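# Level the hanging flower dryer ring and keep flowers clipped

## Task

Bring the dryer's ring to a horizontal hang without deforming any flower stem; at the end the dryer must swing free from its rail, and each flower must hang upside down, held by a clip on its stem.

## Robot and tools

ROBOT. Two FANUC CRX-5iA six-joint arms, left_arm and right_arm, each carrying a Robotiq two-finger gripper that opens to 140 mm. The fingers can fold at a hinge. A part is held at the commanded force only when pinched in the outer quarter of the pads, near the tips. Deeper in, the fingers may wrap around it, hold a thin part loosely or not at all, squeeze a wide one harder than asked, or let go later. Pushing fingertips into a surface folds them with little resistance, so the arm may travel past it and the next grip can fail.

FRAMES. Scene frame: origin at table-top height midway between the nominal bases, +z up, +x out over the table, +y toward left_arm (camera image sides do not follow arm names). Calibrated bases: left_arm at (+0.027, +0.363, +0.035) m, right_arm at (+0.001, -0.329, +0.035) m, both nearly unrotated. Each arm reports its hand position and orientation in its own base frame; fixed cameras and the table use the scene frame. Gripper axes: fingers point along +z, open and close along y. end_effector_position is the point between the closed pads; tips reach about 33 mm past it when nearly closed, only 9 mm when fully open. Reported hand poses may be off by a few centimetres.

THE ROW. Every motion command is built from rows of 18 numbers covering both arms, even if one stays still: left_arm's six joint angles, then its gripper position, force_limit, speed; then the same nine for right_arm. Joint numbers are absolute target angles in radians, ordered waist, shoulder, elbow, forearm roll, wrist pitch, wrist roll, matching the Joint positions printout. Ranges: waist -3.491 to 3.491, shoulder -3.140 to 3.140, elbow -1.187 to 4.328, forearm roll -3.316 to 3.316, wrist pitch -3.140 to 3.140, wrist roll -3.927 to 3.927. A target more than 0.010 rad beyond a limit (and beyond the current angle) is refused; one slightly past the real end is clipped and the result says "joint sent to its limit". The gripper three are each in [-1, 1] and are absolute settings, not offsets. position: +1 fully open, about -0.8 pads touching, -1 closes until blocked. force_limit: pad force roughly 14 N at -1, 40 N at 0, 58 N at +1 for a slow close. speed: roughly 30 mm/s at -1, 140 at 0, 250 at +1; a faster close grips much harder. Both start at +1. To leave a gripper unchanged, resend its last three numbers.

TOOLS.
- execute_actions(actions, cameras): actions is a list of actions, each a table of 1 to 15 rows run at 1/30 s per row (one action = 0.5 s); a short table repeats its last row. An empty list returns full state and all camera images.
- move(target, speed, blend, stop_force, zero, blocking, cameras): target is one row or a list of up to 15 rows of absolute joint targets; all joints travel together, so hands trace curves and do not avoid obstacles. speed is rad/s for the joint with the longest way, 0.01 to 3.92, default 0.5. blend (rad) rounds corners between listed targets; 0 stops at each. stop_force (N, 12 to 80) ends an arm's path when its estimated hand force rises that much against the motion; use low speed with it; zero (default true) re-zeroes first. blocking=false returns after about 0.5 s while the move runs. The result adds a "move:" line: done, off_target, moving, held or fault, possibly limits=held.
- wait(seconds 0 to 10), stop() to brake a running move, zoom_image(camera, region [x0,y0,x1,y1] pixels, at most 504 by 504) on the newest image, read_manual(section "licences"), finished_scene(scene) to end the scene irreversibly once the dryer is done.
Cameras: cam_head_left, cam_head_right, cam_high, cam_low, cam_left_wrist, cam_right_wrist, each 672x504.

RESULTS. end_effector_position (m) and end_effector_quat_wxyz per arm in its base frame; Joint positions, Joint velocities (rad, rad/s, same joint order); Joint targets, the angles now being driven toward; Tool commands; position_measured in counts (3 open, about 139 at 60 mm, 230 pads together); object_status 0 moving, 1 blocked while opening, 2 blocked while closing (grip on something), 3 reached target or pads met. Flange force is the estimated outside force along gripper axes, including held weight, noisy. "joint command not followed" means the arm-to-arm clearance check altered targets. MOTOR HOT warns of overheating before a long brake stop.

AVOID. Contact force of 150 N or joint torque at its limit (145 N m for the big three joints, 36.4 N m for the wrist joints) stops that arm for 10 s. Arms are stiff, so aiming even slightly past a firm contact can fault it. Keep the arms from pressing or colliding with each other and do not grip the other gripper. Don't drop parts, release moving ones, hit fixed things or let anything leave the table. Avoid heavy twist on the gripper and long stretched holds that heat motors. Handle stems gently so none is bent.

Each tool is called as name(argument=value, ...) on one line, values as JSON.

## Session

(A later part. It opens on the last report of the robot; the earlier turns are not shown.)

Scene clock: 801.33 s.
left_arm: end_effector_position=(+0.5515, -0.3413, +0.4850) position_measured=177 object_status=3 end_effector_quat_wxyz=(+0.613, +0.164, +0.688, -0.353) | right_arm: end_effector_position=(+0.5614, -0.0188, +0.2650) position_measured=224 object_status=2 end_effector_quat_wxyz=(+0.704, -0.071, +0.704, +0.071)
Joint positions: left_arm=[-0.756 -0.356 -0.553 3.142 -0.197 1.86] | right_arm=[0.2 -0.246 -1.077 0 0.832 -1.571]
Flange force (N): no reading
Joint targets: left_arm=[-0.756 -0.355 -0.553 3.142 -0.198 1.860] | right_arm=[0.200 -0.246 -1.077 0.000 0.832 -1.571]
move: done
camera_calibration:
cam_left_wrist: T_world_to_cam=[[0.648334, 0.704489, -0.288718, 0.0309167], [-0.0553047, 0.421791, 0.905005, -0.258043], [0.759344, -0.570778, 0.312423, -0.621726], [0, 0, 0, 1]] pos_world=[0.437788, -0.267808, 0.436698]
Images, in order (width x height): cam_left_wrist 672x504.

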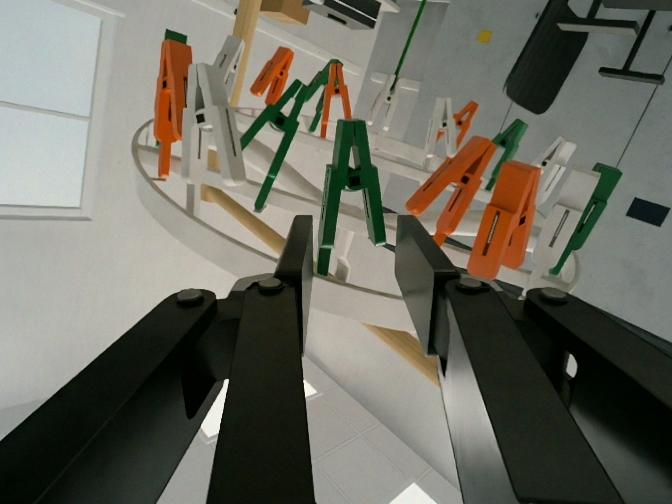

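move(target=[[-0.756,-0.4404,-0.6108,3.1416,-0.1704,1.571,-0.38,0.7,-1,0.2,-0.246,-1.0774,0,0.8316,-1.571,-1,-1,-1],[-0.756,-0.4404,-0.6108,3.1416,-0.1704,1.571,-0.2,0.7,-1,0.2,-0.246,-1.0774,0,0.8316,-1.571,-1,-1,-1],[-0.815,-0.4404,-0.6108,3.1416,-0.1704,1.571,-0.2,0.7,-1,0.2,-0.246,-1.0774,0,0.8316,-1.571,-1,-1,-1],[-0.785,-0.4404,-0.6108,3.1416,-0.1704,1.571,-0.2,0.7,-1,0.2,-0.246,-1.0774,0,0.8316,-1.571,-1,-1,-1]], speed=[0.1,0.1,0.06,0.06])

wait(seconds=2, cameras=["cam_left_wrist"])

zoom_image(camera="cam_left_wrist", region=[260, 110, 480, 330])

Scene clock: 825.57 s.
left_arm: end_effector_position=(+0.5202, -0.3360, +0.4830) position_measured=154 object_status=3 end_effector_quat_wxyz=(+0.653, +0.270, +0.653, -0.271) | right_arm: end_effector_position=(+0.5614, -0.0188, +0.2650) position_measured=224 object_status=2 end_effector_quat_wxyz=(+0.704, -0.071, +0.704, +0.071)
Joint positions: left_arm=[-0.785 -0.44 -0.611 3.142 -0.17 1.571] | right_arm=[0.2 -0.246 -1.077 0 0.832 -1.571]
Flange force (N): no reading
Joint targets: left_arm=[-0.785 -0.440 -0.611 3.142 -0.170 1.571] | right_arm=[0.200 -0.246 -1.077 0.000 0.832 -1.571]
move: done

Scene clock: 827.57 s.
left_arm: end_effector_position=(+0.5202, -0.3360, +0.4830) position_measured=154 object_status=3 end_effector_quat_wxyz=(+0.653, +0.270, +0.653, -0.271) | right_arm: end_effector_position=(+0.5614, -0.0188, +0.2650) position_measured=224 object_status=2 end_effector_quat_wxyz=(+0.704, -0.071, +0.704, +0.071)
Joint positions: left_arm=[-0.785 -0.44 -0.611 3.142 -0.17 1.571] | right_arm=[0.2 -0.246 -1.077 0 0.832 -1.571]
Flange force (N): no reading
Joint targets: left_arm=[-0.785 -0.440 -0.611 3.142 -0.170 1.571] | right_arm=[0.200 -0.246 -1.077 0.000 0.832 -1.571]
Tool commands: left_gripper/position=-0.2 left_gripper/force_limit=+0.7 left_gripper/speed=-1.0 right_gripper/position=-1.0 right_gripper/force_limit=-1.0 right_gripper/speed=-1.0
wait: 2.00 s; at rest by 0.17 s
camera_calibration:
cam_left_wrist: T_world_to_cam=[[0.698587, 0.715515, -0.0038932, -0.113161], [-0.233277, 0.232895, 0.944109, -0.249962], [0.67643, -0.658634, 0.32961, -0.588988], [0, 0, 0, 1]] pos_world=[0.419151, -0.248744, 0.429687]
Images, in order (width x height): cam_left_wrist 672x504.

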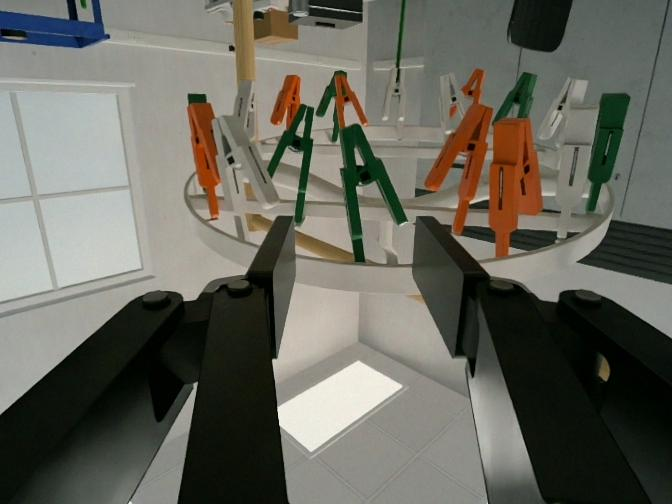

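Scaled by 2.291 from the camera's 672x504 image, which has a finer 960x720 frame.

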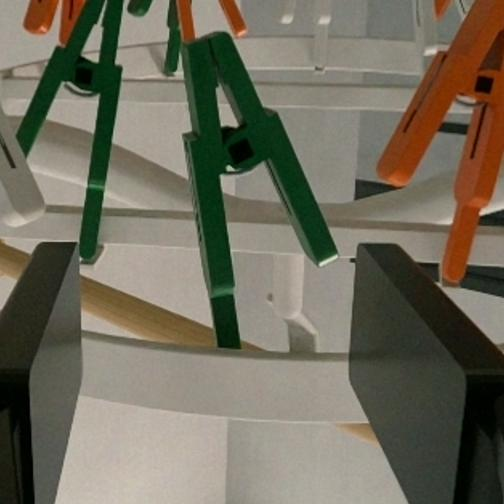

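move(target=[[-0.785,-0.3749,-0.5895,3.1416,-0.2146,1.571,-0.2,0.7,-1,0.2,-0.246,-1.0774,0,0.8316,-1.571,-1,-1,-1],[-0.845,-0.3749,-0.5895,3.1416,-0.2146,1.571,-0.2,0.7,-1,0.2,-0.246,-1.0774,0,0.8316,-1.571,-1,-1,-1],[-0.81,-0.3749,-0.5895,3.1416,-0.2146,1.571,-0.2,0.7,-1,0.2,-0.246,-1.0774,0,0.8316,-1.571,-1,-1,-1]], speed=[0.1,0.06,0.06])

wait(seconds=2, cameras=["cam_left_wrist","cam_head_right"])

zoom_image(camera="cam_left_wrist", region=[260, 110, 480, 330])

Scene clock: 837.27 s.
left_arm: end_effector_position=(+0.5261, -0.3642, +0.4750) position_measured=154 object_status=3 end_effector_quat_wxyz=(+0.650, +0.279, +0.650, -0.279) | right_arm: end_effector_position=(+0.5614, -0.0188, +0.2650) position_measured=224 object_status=2 end_effector_quat_wxyz=(+0.704, -0.071, +0.704, +0.071)
Joint positions: left_arm=[-0.81 -0.375 -0.589 3.142 -0.215 1.571] | right_arm=[0.2 -0.246 -1.077 0 0.832 -1.571]
Flange force (N): no reading
Joint targets: left_arm=[-0.810 -0.375 -0.589 3.142 -0.215 1.571] | right_arm=[0.200 -0.246 -1.077 0.000 0.832 -1.571]
move: done

Scene clock: 839.27 s.
left_arm: end_effector_position=(+0.5261, -0.3642, +0.4750) position_measured=154 object_status=3 end_effector_quat_wxyz=(+0.650, +0.279, +0.650, -0.279) | right_arm: end_effector_position=(+0.5614, -0.0188, +0.2650) position_measured=224 object_status=2 end_effector_quat_wxyz=(+0.704, -0.071, +0.704, +0.071)
Joint positions: left_arm=[-0.81 -0.375 -0.589 3.142 -0.215 1.571] | right_arm=[0.2 -0.246 -1.077 0 0.832 -1.571]
Flange force (N): no reading
Joint targets: left_arm=[-0.810 -0.375 -0.589 3.142 -0.215 1.571] | right_arm=[0.200 -0.246 -1.077 0.000 0.832 -1.571]
Tool commands: left_gripper/position=-0.2 left_gripper/force_limit=+0.7 left_gripper/speed=-1.0 right_gripper/position=-1.0 right_gripper/force_limit=-1.0 right_gripper/speed=-1.0
wait: 2.00 s; at rest by 0.17 s
camera_calibration:
cam_left_wrist: T_world_to_cam=[[0.716256, 0.697827, -0.0039406, -0.112919], [-0.227344, 0.238679, 0.944112, -0.235413], [0.659767, -0.67533, 0.329602, -0.606114], [0, 0, 0, 1]] pos_world=[0.427253, -0.27434, 0.421587]
Images, in order (width x height): cam_head_right 672x504, cam_left_wrist 672x504.

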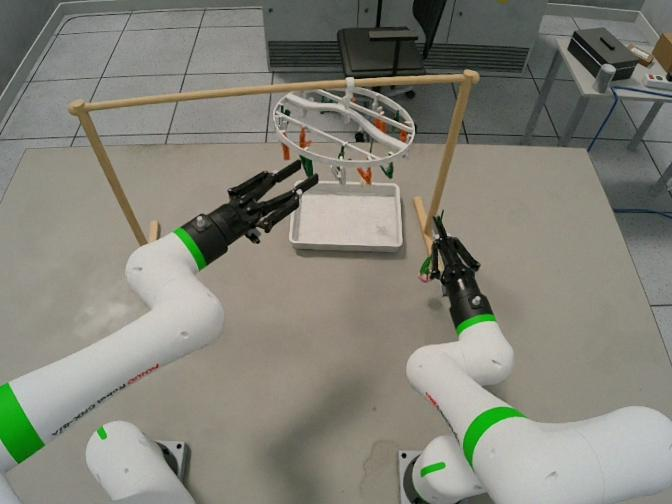

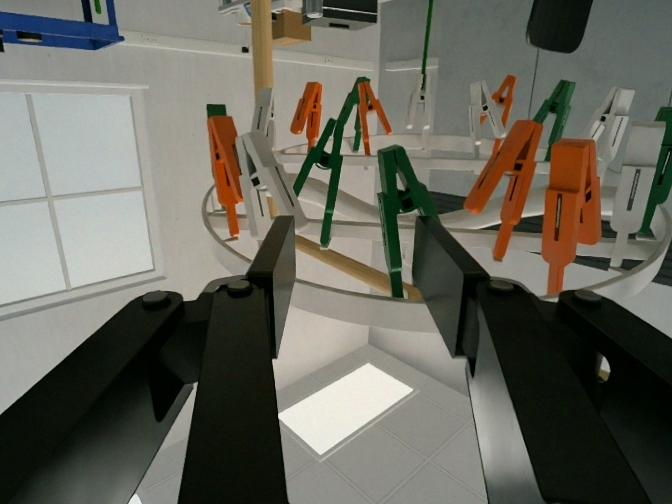

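Scaled by 2.291 from the camera's 672x504 image, which has a finer 960x720 frame.

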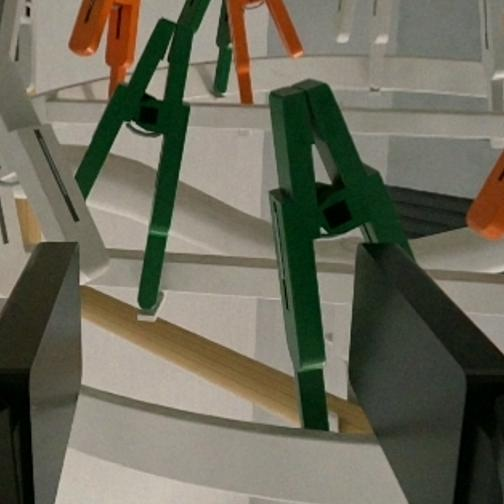

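move(target=[[-0.775,-0.3749,-0.5895,3.1416,-0.2146,1.571,-0.2,0.7,-1,0.2,-0.246,-1.0774,0,0.8316,-1.571,-1,-1,-1]], speed=0.1)

wait(seconds=2, cameras=["cam_left_wrist"])

zoom_image(camera="cam_left_wrist", region=[260, 110, 480, 330])

Scene clock: 850.60 s.
left_arm: end_effector_position=(+0.5386, -0.3455, +0.4750) position_measured=154 object_status=3 end_effector_quat_wxyz=(+0.655, +0.267, +0.655, -0.267) | right_arm: end_effector_position=(+0.5614, -0.0188, +0.2650) position_measured=224 object_status=2 end_effector_quat_wxyz=(+0.704, -0.071, +0.704, +0.071)
Joint positions: left_arm=[-0.775 -0.375 -0.589 3.142 -0.215 1.571] | right_arm=[0.2 -0.246 -1.077 0 0.832 -1.571]
Flange force (N): no reading
Joint targets: left_arm=[-0.775 -0.375 -0.589 3.142 -0.215 1.571] | right_arm=[0.200 -0.246 -1.077 0.000 0.832 -1.571]
move: done

Scene clock: 852.60 s.
left_arm: end_effector_position=(+0.5386, -0.3455, +0.4750) position_measured=154 object_status=3 end_effector_quat_wxyz=(+0.655, +0.267, +0.655, -0.267) | right_arm: end_effector_position=(+0.5614, -0.0188, +0.2650) position_measured=224 object_status=2 end_effector_quat_wxyz=(+0.704, -0.071, +0.704, +0.071)
Joint positions: left_arm=[-0.775 -0.375 -0.589 3.142 -0.215 1.571] | right_arm=[0.2 -0.246 -1.077 0 0.832 -1.571]
Flange force (N): no reading
Joint targets: left_arm=[-0.775 -0.375 -0.589 3.142 -0.215 1.571] | right_arm=[0.200 -0.246 -1.077 0.000 0.832 -1.571]
Tool commands: left_gripper/position=-0.2 left_gripper/force_limit=+0.7 left_gripper/speed=-1.0 right_gripper/position=-1.0 right_gripper/force_limit=-1.0 right_gripper/speed=-1.0
wait: 2.00 s; at rest by 0.17 s
camera_calibration:
cam_left_wrist: T_world_to_cam=[[0.691383, 0.722478, -0.00391087, -0.112876], [-0.235584, 0.230555, 0.94411, -0.23541], [0.683, -0.651821, 0.329606, -0.606104], [0, 0, 0, 1]] pos_world=[0.436551, -0.259246, 0.421587]
Images, in order (width x height): cam_left_wrist 672x504.

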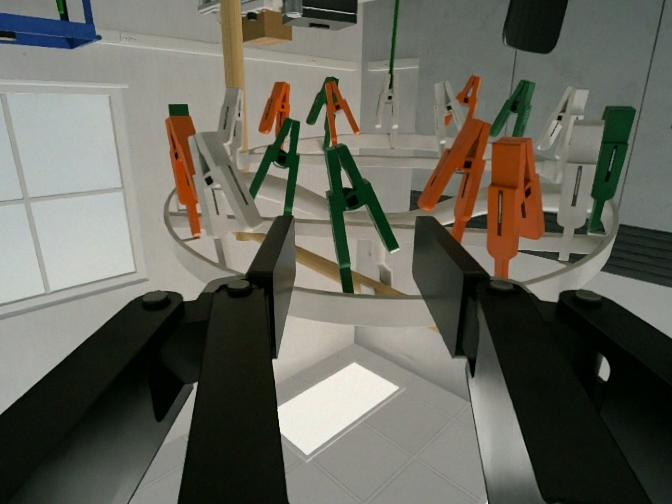

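Scaled by 2.291 from the camera's 672x504 image, which has a finer 960x720 frame.

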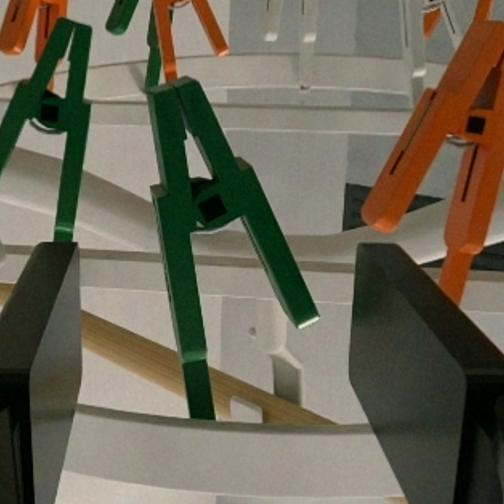

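move(target=[[-0.768,-0.3749,-0.5895,3.1416,-0.2146,1.571,-0.35,0.7,-1,0.2,-0.246,-1.0774,0,0.8316,-1.571,-1,-1,-1],[-0.768,-0.2719,-0.5184,3.1416,-0.2465,1.571,-0.35,0.7,-1,0.2,-0.246,-1.0774,0,0.8316,-1.571,-1,-1,-1]], speed=0.07, cameras=["cam_left_wrist"])

zoom_image(camera="cam_left_wrist", region=[260, 110, 480, 330])

Scene clock: 865.20 s.
left_arm: end_effector_position=(+0.5675, -0.3674, +0.4750) position_measured=173 object_status=3 end_effector_quat_wxyz=(+0.656, +0.265, +0.656, -0.265) | right_arm: end_effector_position=(+0.5614, -0.0188, +0.2650) position_measured=224 object_status=2 end_effector_quat_wxyz=(+0.704, -0.071, +0.704, +0.071)
Joint positions: left_arm=[-0.768 -0.272 -0.518 3.142 -0.246 1.571] | right_arm=[0.2 -0.246 -1.077 0 0.832 -1.571]
Flange force (N): no reading
Joint targets: left_arm=[-0.768 -0.272 -0.518 3.142 -0.246 1.571] | right_arm=[0.200 -0.246 -1.077 0.000 0.832 -1.571]
move: done
camera_calibration:
cam_left_wrist: T_world_to_cam=[[0.686293, 0.727315, -0.00394231, -0.112511], [-0.237172, 0.228912, 0.944113, -0.223352], [0.68757, -0.647003, 0.329599, -0.640964], [0, 0, 0, 1]] pos_world=[0.464951, -0.281747, 0.421687]
Images, in order (width x height): cam_left_wrist 672x504.

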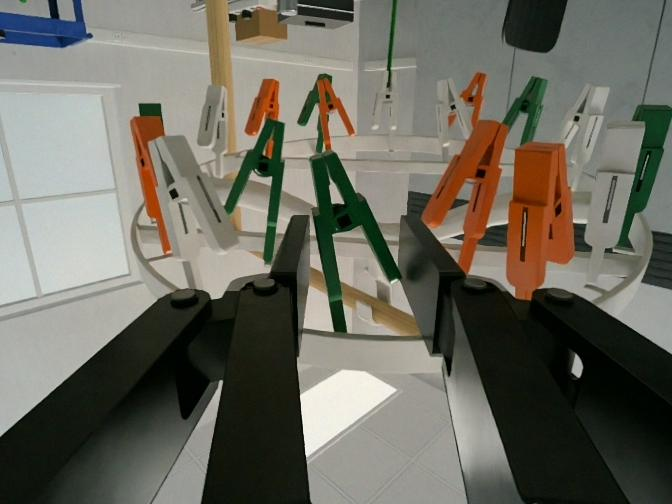

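Scaled by 2.291 from the camera's 672x504 image, which has a finer 960x720 frame.

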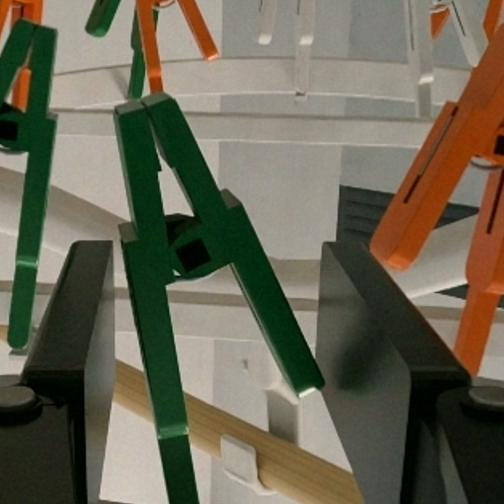

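move(target=[-0.768,-0.264,-0.512,3.1416,-0.248,1.82,-0.35,0.7,-1,0.2,-0.246,-1.0774,0,0.8316,-1.571,-1,-1,-1], speed=0.1, cameras=["cam_left_wrist"])

zoom_image(camera="cam_left_wrist", region=[260, 110, 480, 330])

Scene clock: 876.03 s.
left_arm: end_effector_position=(+0.5696, -0.3694, +0.4752) position_measured=173 object_status=3 end_effector_quat_wxyz=(+0.618, +0.181, +0.683, -0.344) | right_arm: end_effector_position=(+0.5614, -0.0188, +0.2650) position_measured=224 object_status=2 end_effector_quat_wxyz=(+0.704, -0.071, +0.704, +0.071)
Joint positions: left_arm=[-0.768 -0.264 -0.512 3.142 -0.248 1.82] | right_arm=[0.2 -0.246 -1.077 0 0.832 -1.571]
Flange force (N): no reading
Joint targets: left_arm=[-0.768 -0.264 -0.512 3.142 -0.248 1.820] | right_arm=[0.200 -0.246 -1.077 0.000 0.832 -1.571]
move: done
camera_calibration:
cam_left_wrist: T_world_to_cam=[[0.664225, 0.7044, -0.250253, 0.008738], [-0.0755287, 0.396298, 0.91501, -0.239026], [0.743708, -0.588871, 0.316433, -0.64816], [0, 0, 0, 1]] pos_world=[0.458184, -0.293112, 0.425998]
Images, in order (width x height): cam_left_wrist 672x504.

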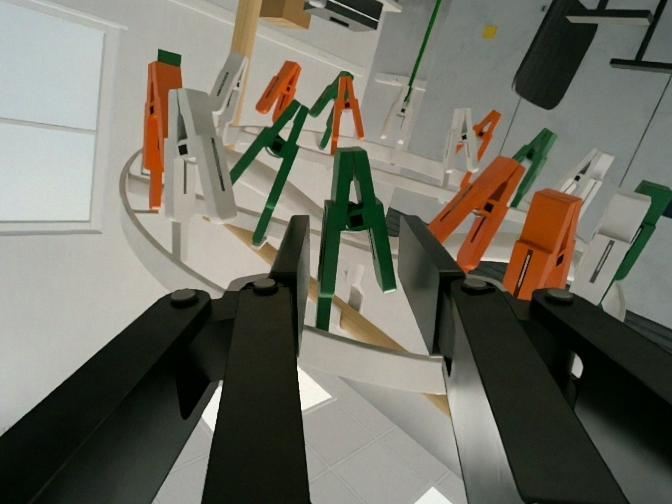

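Scaled by 2.291 from the camera's 672x504 image, which has a finer 960x720 frame.

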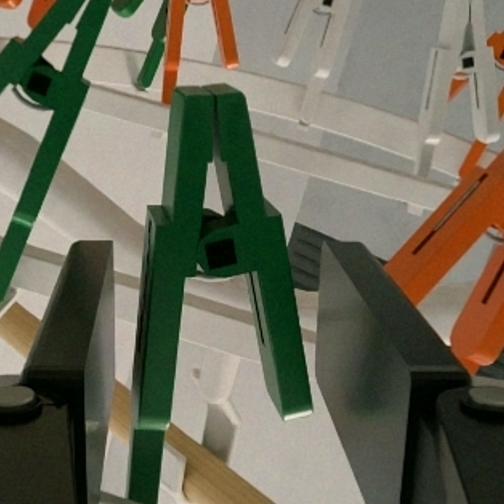

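move(target=[-0.768,-0.264,-0.512,3.1416,-0.248,1.82,-1,0.7,-1,0.2,-0.246,-1.0774,0,0.8316,-1.571,-1,-1,-1], speed=0.1, cameras=["cam_left_wrist"])

zoom_image(camera="cam_left_wrist", region=[260, 110, 480, 330])

Scene clock: 883.30 s.
left_arm: end_effector_position=(+0.5696, -0.3694, +0.4752) position_measured=203 object_status=0 end_effector_quat_wxyz=(+0.618, +0.181, +0.683, -0.344) | right_arm: end_effector_position=(+0.5614, -0.0188, +0.2650) position_measured=224 object_status=2 end_effector_quat_wxyz=(+0.704, -0.071, +0.704, +0.071)
Joint positions: left_arm=[-0.768 -0.264 -0.512 3.142 -0.248 1.82] | right_arm=[0.2 -0.246 -1.077 0 0.832 -1.571]
Flange force (N): no reading
Joint targets: left_arm=[-0.768 -0.264 -0.512 3.142 -0.248 1.820] | right_arm=[0.200 -0.246 -1.077 0.000 0.832 -1.571]
move: done
camera_calibration:
cam_left_wrist: T_world_to_cam=[[0.664225, 0.7044, -0.250253, 0.008738], [-0.0755287, 0.396298, 0.91501, -0.239026], [0.743708, -0.588871, 0.316433, -0.64816], [0, 0, 0, 1]] pos_world=[0.458184, -0.293112, 0.425998]
Images, in order (width x height): cam_left_wrist 672x504.

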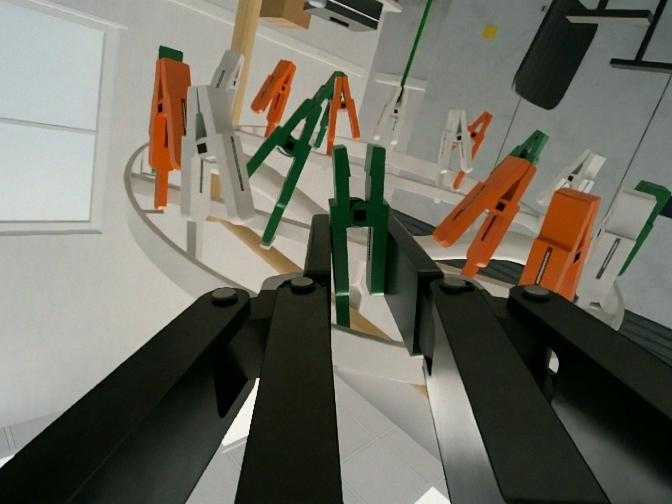

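Scaled by 2.291 from the camera's 672x504 image, which has a finer 960x720 frame.

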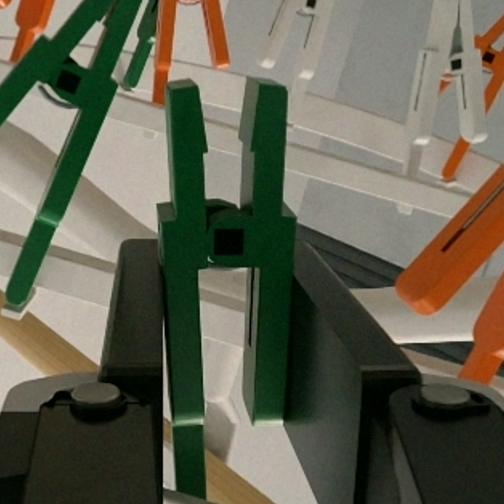

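move(target=[[-0.768,-0.264,-0.512,3.1416,-0.248,1.571,-1,0.7,-1,0.677,-0.515,-0.9389,0,0.4239,-1.571,-1,-1,-1],[-0.768,-0.264,-0.512,3.1416,-0.248,1.571,-1,0.7,-1,0.677,-0.3413,-0.8418,0,0.5005,-1.571,-1,-1,-1]], speed=0.2, cameras=["cam_left_wrist","cam_right_wrist","cam_low"])

zoom_image(camera="cam_left_wrist", region=[260, 60, 460, 330])

zoom_image(camera="cam_low", region=[295, 110, 435, 250])

Scene clock: 905.10 s.
left_arm: end_effector_position=(+0.5696, -0.3694, +0.4752) position_measured=203 object_status=2 end_effector_quat_wxyz=(+0.656, +0.265, +0.656, -0.265) | right_arm: end_effector_position=(+0.5464, +0.2724, +0.3650) position_measured=224 object_status=2 end_effector_quat_wxyz=(+0.667, -0.235, +0.667, +0.235)
Joint positions: left_arm=[-0.768 -0.264 -0.512 3.142 -0.248 1.571] | right_arm=[0.677 -0.341 -0.842 0 0.5 -1.571]
Flange force (N): no reading
Joint targets: left_arm=[-0.768 -0.264 -0.512 3.142 -0.248 1.571] | right_arm=[0.677 -0.341 -0.842 0.000 0.500 -1.571]
move: done
camera_calibration:
cam_left_wrist: T_world_to_cam=[[0.686293, 0.727315, -0.00394231, -0.112424], [-0.237172, 0.228912, 0.944113, -0.222562], [0.68757, -0.647003, 0.329599, -0.643833], [0, 0, 0, 1]] pos_world=[0.467051, -0.283847, 0.421887]
cam_right_wrist: T_world_to_cam=[[-0.607064, 0.794603, 0.00895381, 0.125942], [-0.253903, -0.204631, 0.945336, -0.14604], [0.752998, 0.571606, 0.325976, -0.539941], [0, 0, 0, 1]] pos_world=[0.44595, 0.178675, 0.312937]
Images, in order (width x height): cam_low 672x504, cam_left_wrist 672x504, cam_right_wrist 672x504.

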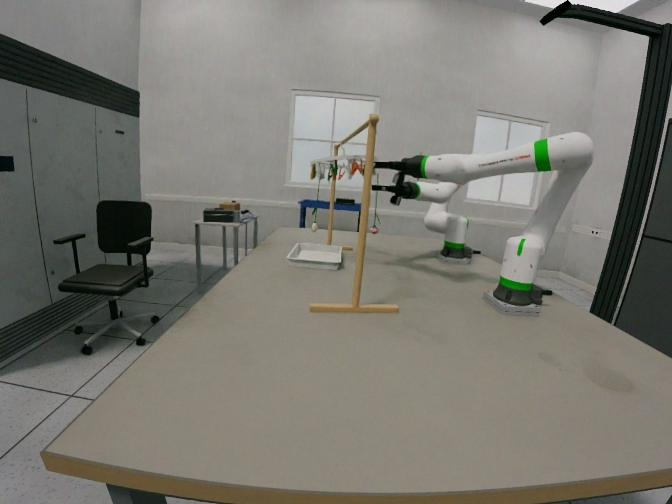

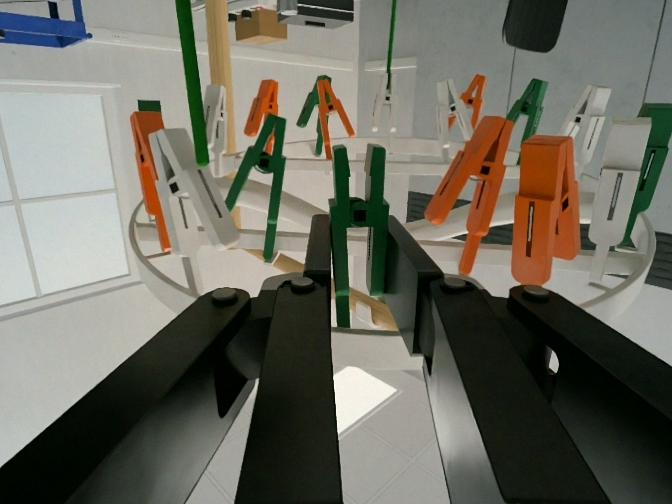

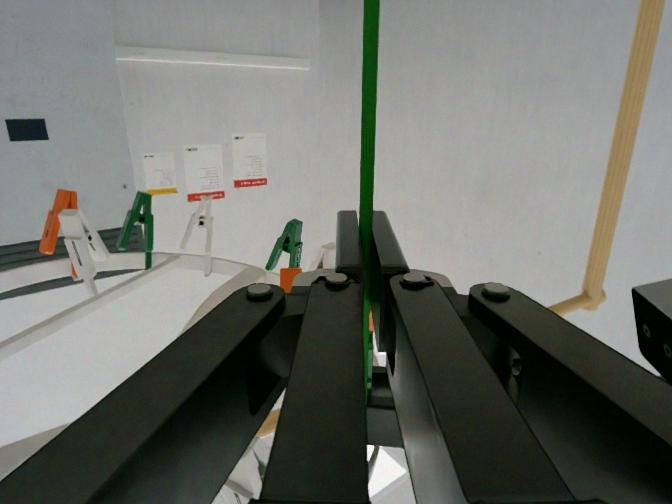

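Scaled by 1.867 from the camera's 672x504 image, which has a finer 960x720 frame.

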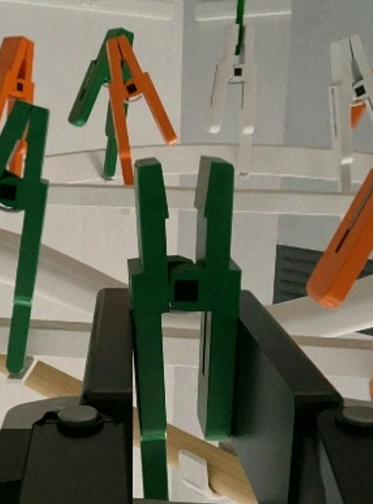

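Scaled by 3.600 from the camera's 672x504 image, which has a finer 960x720 frame.

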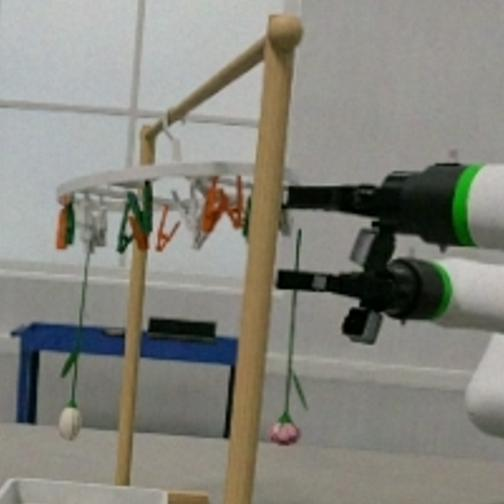

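move(target=[[-0.768,-0.264,-0.512,3.1416,-0.248,1.571,-1,0.7,-1,0.677,-0.3034,-0.8712,0,0.5678,-1.571,-1,-1,-1],[-0.768,-0.264,-0.512,3.1416,-0.248,1.571,-1,0.7,-1,0.677,-0.1454,-0.7537,0,0.6083,-1.571,-1,-1,-1]], speed=0.15, cameras=["cam_left_wrist","cam_low"])

zoom_image(camera="cam_left_wrist", region=[260, 60, 460, 330])

zoom_image(camera="cam_low", region=[355, 140, 405, 190])

Scene clock: 918.20 s.
left_arm: end_effector_position=(+0.5696, -0.3694, +0.4752) position_measured=203 object_status=2 end_effector_quat_wxyz=(+0.656, +0.265, +0.656, -0.265) | right_arm: end_effector_position=(+0.5881, +0.3059, +0.3449) position_measured=224 object_status=2 end_effector_quat_wxyz=(+0.667, -0.235, +0.667, +0.235)
Joint positions: left_arm=[-0.768 -0.264 -0.512 3.142 -0.248 1.571] | right_arm=[0.677 -0.145 -0.754 0 0.608 -1.571]
Flange force (N): left_arm=no reading | right_arm=[0.2 3.0 3.8]
Joint targets: left_arm=[-0.768 -0.264 -0.512 3.142 -0.248 1.571] | right_arm=[0.677 -0.145 -0.754 0.000 0.608 -1.571]
move: done
camera_calibration:
cam_left_wrist: T_world_to_cam=[[0.686292, 0.727315, -0.00394175, -0.112424], [-0.237172, 0.228912, 0.944113, -0.222562], [0.68757, -0.647003, 0.329599, -0.643833], [0, 0, 0, 1]] pos_world=[0.467051, -0.283847, 0.421887]
Images, in order (width x height): cam_low 672x504, cam_left_wrist 672x504.

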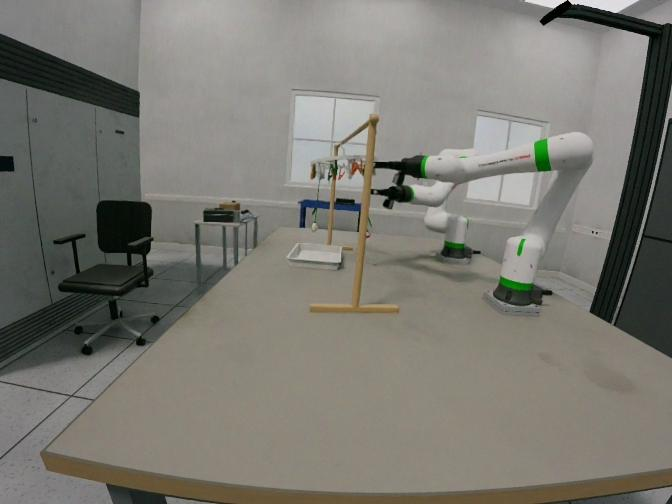

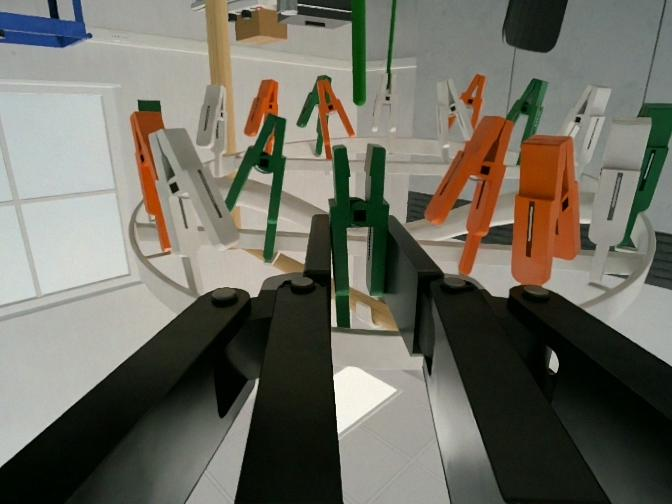

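Scaled by 1.867 from the camera's 672x504 image, which has a finer 960x720 frame.

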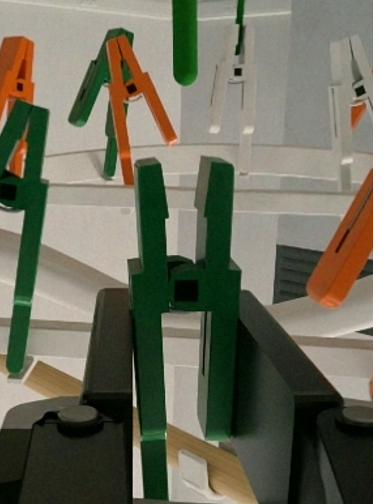

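Scaled by 10.080 from the camera's 672x504 image, which has a finer 960x720 frame.

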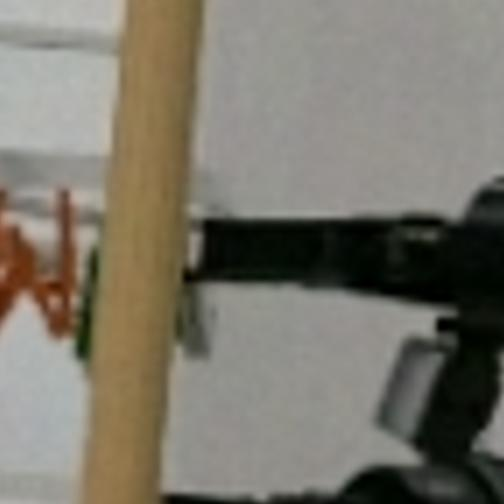

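move(target=[-0.768,-0.264,-0.512,3.1416,-0.248,1.571,-1,0.7,-1,0.658,-0.1454,-0.7537,0,0.6083,-1.571,-1,-1,-1], speed=0.1, cameras=["cam_left_wrist","cam_right_wrist","cam_head_right"])

zoom_image(camera="cam_left_wrist", region=[300, 60, 420, 220])

zoom_image(camera="cam_head_right", region=[260, 140, 360, 220])

Scene clock: 925.00 s.
left_arm: end_effector_position=(+0.5696, -0.3694, +0.4752) position_measured=203 object_status=2 end_effector_quat_wxyz=(+0.656, +0.265, +0.656, -0.265) | right_arm: end_effector_position=(+0.5938, +0.2946, +0.3449) position_measured=224 object_status=2 end_effector_quat_wxyz=(+0.669, -0.228, +0.669, +0.229)
Joint positions: left_arm=[-0.768 -0.264 -0.512 3.142 -0.248 1.571] | right_arm=[0.658 -0.145 -0.754 0 0.608 -1.571]
Flange force (N): left_arm=no reading | right_arm=[0.8 1.8 2.1]
Joint targets: left_arm=[-0.768 -0.264 -0.512 3.142 -0.248 1.571] | right_arm=[0.658 -0.145 -0.754 0.000 0.608 -1.571]
move: done
camera_calibration:
cam_left_wrist: T_world_to_cam=[[0.686292, 0.727315, -0.00394175, -0.112424], [-0.237172, 0.228912, 0.944113, -0.222562], [0.68757, -0.647003, 0.329599, -0.643833], [0, 0, 0, 1]] pos_world=[0.467051, -0.283847, 0.421887]
cam_right_wrist: T_world_to_cam=[[-0.591855, 0.805994, 0.00899634, 0.124805], [-0.257716, -0.199797, 0.945338, -0.109645], [0.763734, 0.557184, 0.325968, -0.583825], [0, 0, 0, 1]] pos_world=[0.491496, 0.2028, 0.292837]
Images, in order (width x height): cam_head_right 672x504, cam_left_wrist 672x504, cam_right_wrist 672x504.

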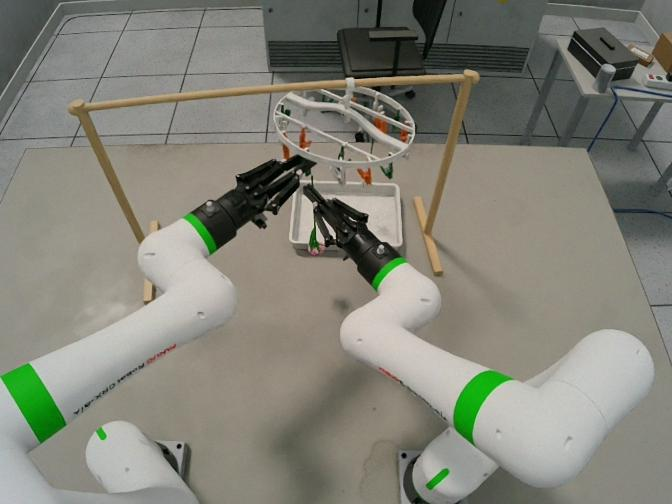

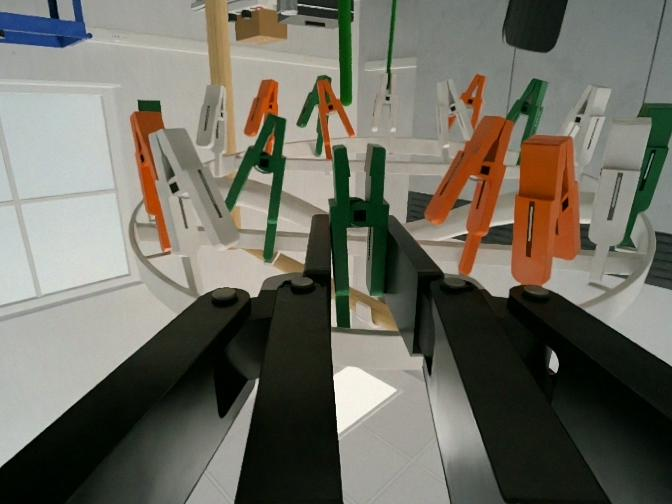

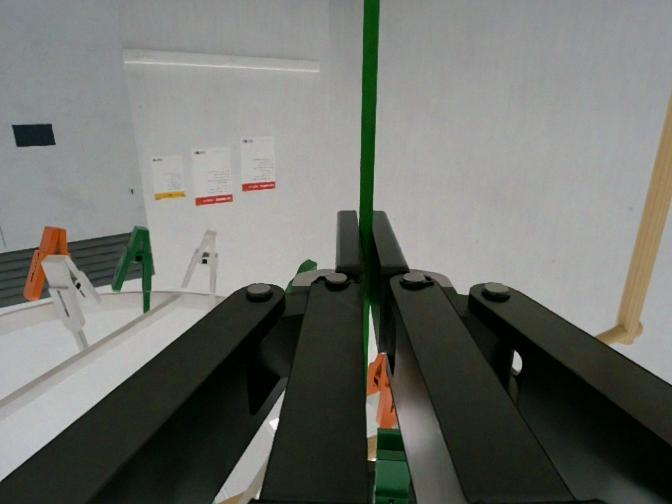

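Scaled by 3.150 from the camera's 672x504 image, which has a finer 960x720 frame.

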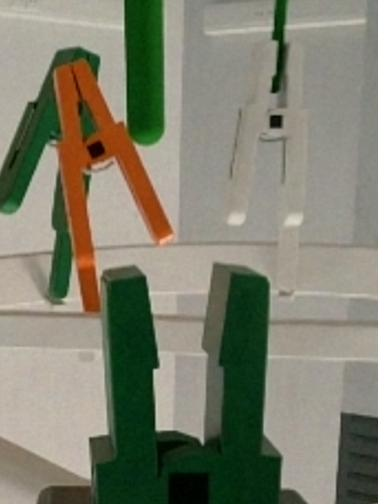

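Scaled by 5.040 from the camera's 672x504 image, which has a finer 960x720 frame.

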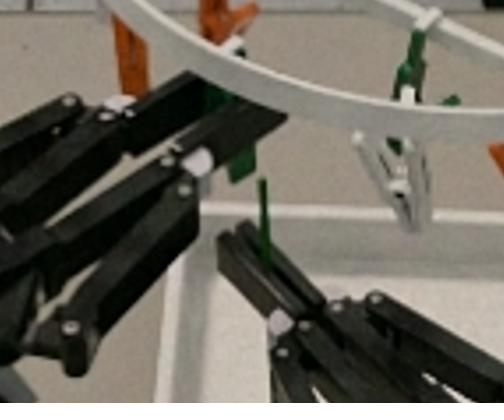

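move(target=[-0.768,-0.264,-0.512,3.1416,-0.248,1.571,-1,0.7,-1,0.6647,-0.1317,-0.7421,0,0.6104,-1.571,-1,-1,-1], speed=0.1, cameras=["cam_left_wrist"])

zoom_image(camera="cam_left_wrist", region=[300, 60, 420, 220])

Scene clock: 935.37 s.
left_arm: end_effector_position=(+0.5696, -0.3694, +0.4752) position_measured=203 object_status=2 end_effector_quat_wxyz=(+0.656, +0.265, +0.656, -0.265) | right_arm: end_effector_position=(+0.5958, +0.3017, +0.3450) position_measured=224 object_status=2 end_effector_quat_wxyz=(+0.668, -0.231, +0.668, +0.231)
Joint positions: left_arm=[-0.768 -0.264 -0.512 3.142 -0.248 1.571] | right_arm=[0.665 -0.132 -0.742 0 0.61 -1.571]
Flange force (N): left_arm=no reading | right_arm=[0.2 3.4 3.6]
Joint targets: left_arm=[-0.768 -0.264 -0.512 3.142 -0.248 1.571] | right_arm=[0.665 -0.132 -0.742 0.000 0.610 -1.571]
move: done
camera_calibration:
cam_left_wrist: T_world_to_cam=[[0.686292, 0.727315, -0.00394175, -0.112424], [-0.237172, 0.228912, 0.944113, -0.222562], [0.68757, -0.647003, 0.329599, -0.643833], [0, 0, 0, 1]] pos_world=[0.467051, -0.283847, 0.421887]
Images, in order (width x height): cam_left_wrist 672x504.

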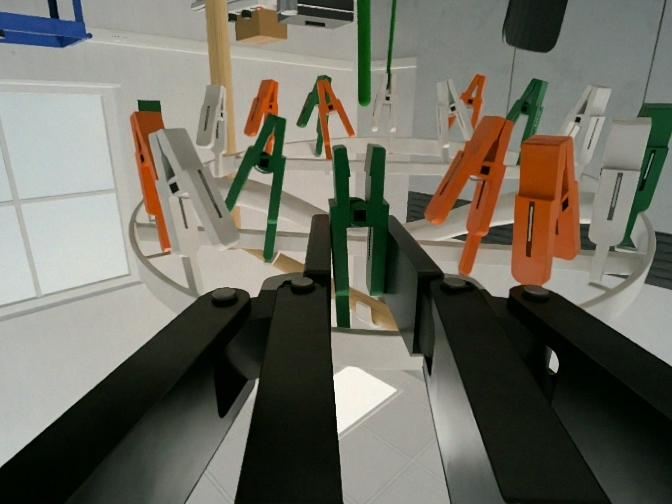

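Scaled by 3.150 from the camera's 672x504 image, which has a finer 960x720 frame.

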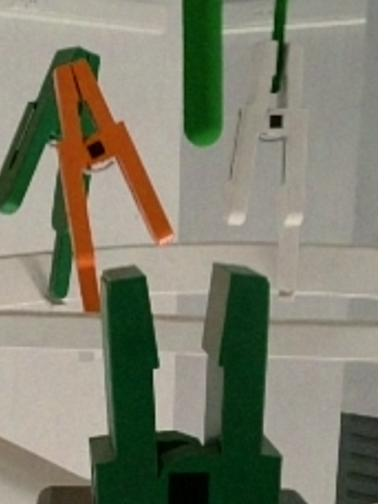

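move(target=[-0.768,-0.264,-0.512,3.1416,-0.248,1.571,-1,0.7,-1,0.6645,-0.1664,-0.7291,0,0.5627,-1.571,-1,-1,-1], speed=0.08, cameras=["cam_left_wrist"])

zoom_image(camera="cam_left_wrist", region=[300, 60, 420, 220])

Scene clock: 943.10 s.
left_arm: end_effector_position=(+0.5696, -0.3694, +0.4752) position_measured=203 object_status=2 end_effector_quat_wxyz=(+0.656, +0.265, +0.656, -0.265) | right_arm: end_effector_position=(+0.5937, +0.2999, +0.3599) position_measured=224 object_status=2 end_effector_quat_wxyz=(+0.668, -0.231, +0.668, +0.231)
Joint positions: left_arm=[-0.768 -0.264 -0.512 3.142 -0.248 1.571] | right_arm=[0.665 -0.166 -0.729 0 0.563 -1.571]
Flange force (N): no reading
Joint targets: left_arm=[-0.768 -0.264 -0.512 3.142 -0.248 1.571] | right_arm=[0.664 -0.166 -0.729 0.000 0.563 -1.571]
move: done
camera_calibration:
cam_left_wrist: T_world_to_cam=[[0.686292, 0.727315, -0.00394175, -0.112424], [-0.237172, 0.228912, 0.944113, -0.222562], [0.68757, -0.647003, 0.329599, -0.643833], [0, 0, 0, 1]] pos_world=[0.467051, -0.283847, 0.421887]
Images, in order (width x height): cam_left_wrist 672x504.

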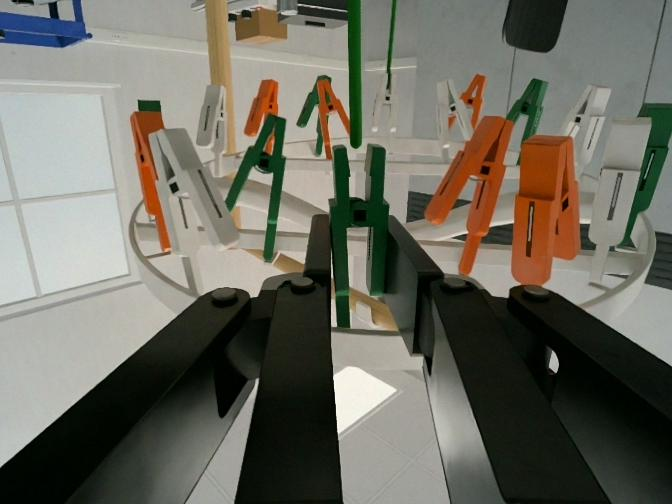

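Scaled by 3.150 from the camera's 672x504 image, which has a finer 960x720 frame.

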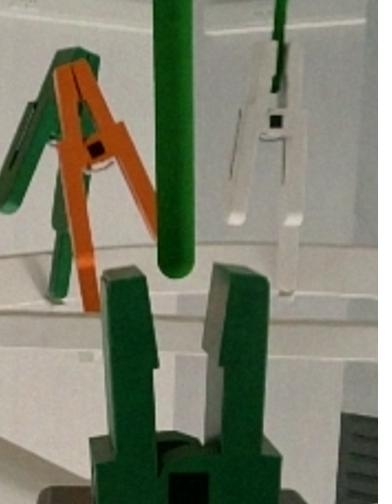

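move(target=[-0.768,-0.264,-0.512,3.1416,-0.248,1.571,-1,0.7,-1,0.6675,-0.1843,-0.7106,0,0.5263,-1.571,-1,-1,-1], speed=0.05, cameras=["cam_left_wrist","cam_low"])

zoom_image(camera="cam_left_wrist", region=[300, 100, 420, 260])

Scene clock: 977.10 s.
left_arm: end_effector_position=(+0.5696, -0.3694, +0.4752) position_measured=203 object_status=2 end_effector_quat_wxyz=(+0.656, +0.265, +0.656, -0.265) | right_arm: end_effector_position=(+0.5935, +0.3022, +0.3720) position_measured=224 object_status=2 end_effector_quat_wxyz=(+0.668, -0.232, +0.668, +0.232)
Joint positions: left_arm=[-0.768 -0.264 -0.512 3.142 -0.248 1.571] | right_arm=[0.667 -0.184 -0.711 0 0.526 -1.571]
Flange force (N): no reading
Joint targets: left_arm=[-0.768 -0.264 -0.512 3.142 -0.248 1.571] | right_arm=[0.667 -0.184 -0.711 0.000 0.526 -1.571]
move: done
camera_calibration:
cam_left_wrist: T_world_to_cam=[[0.686292, 0.727315, -0.00394175, -0.112424], [-0.237172, 0.228912, 0.944113, -0.222562], [0.68757, -0.647003, 0.329599, -0.643833], [0, 0, 0, 1]] pos_world=[0.467051, -0.283847, 0.421887]
Images, in order (width x height): cam_low 672x504, cam_left_wrist 672x504.

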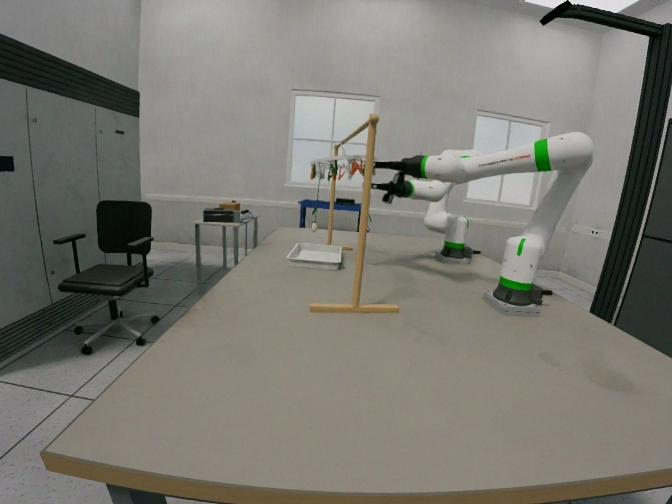

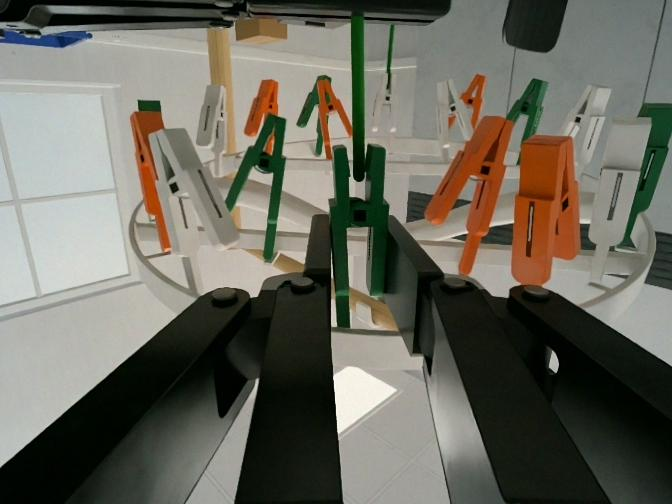

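Scaled by 3.150 from the camera's 672x504 image, which has a finer 960x720 frame.

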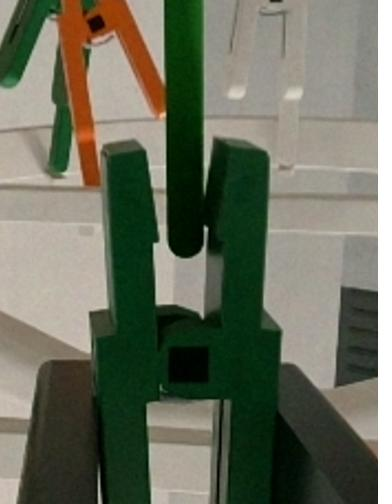

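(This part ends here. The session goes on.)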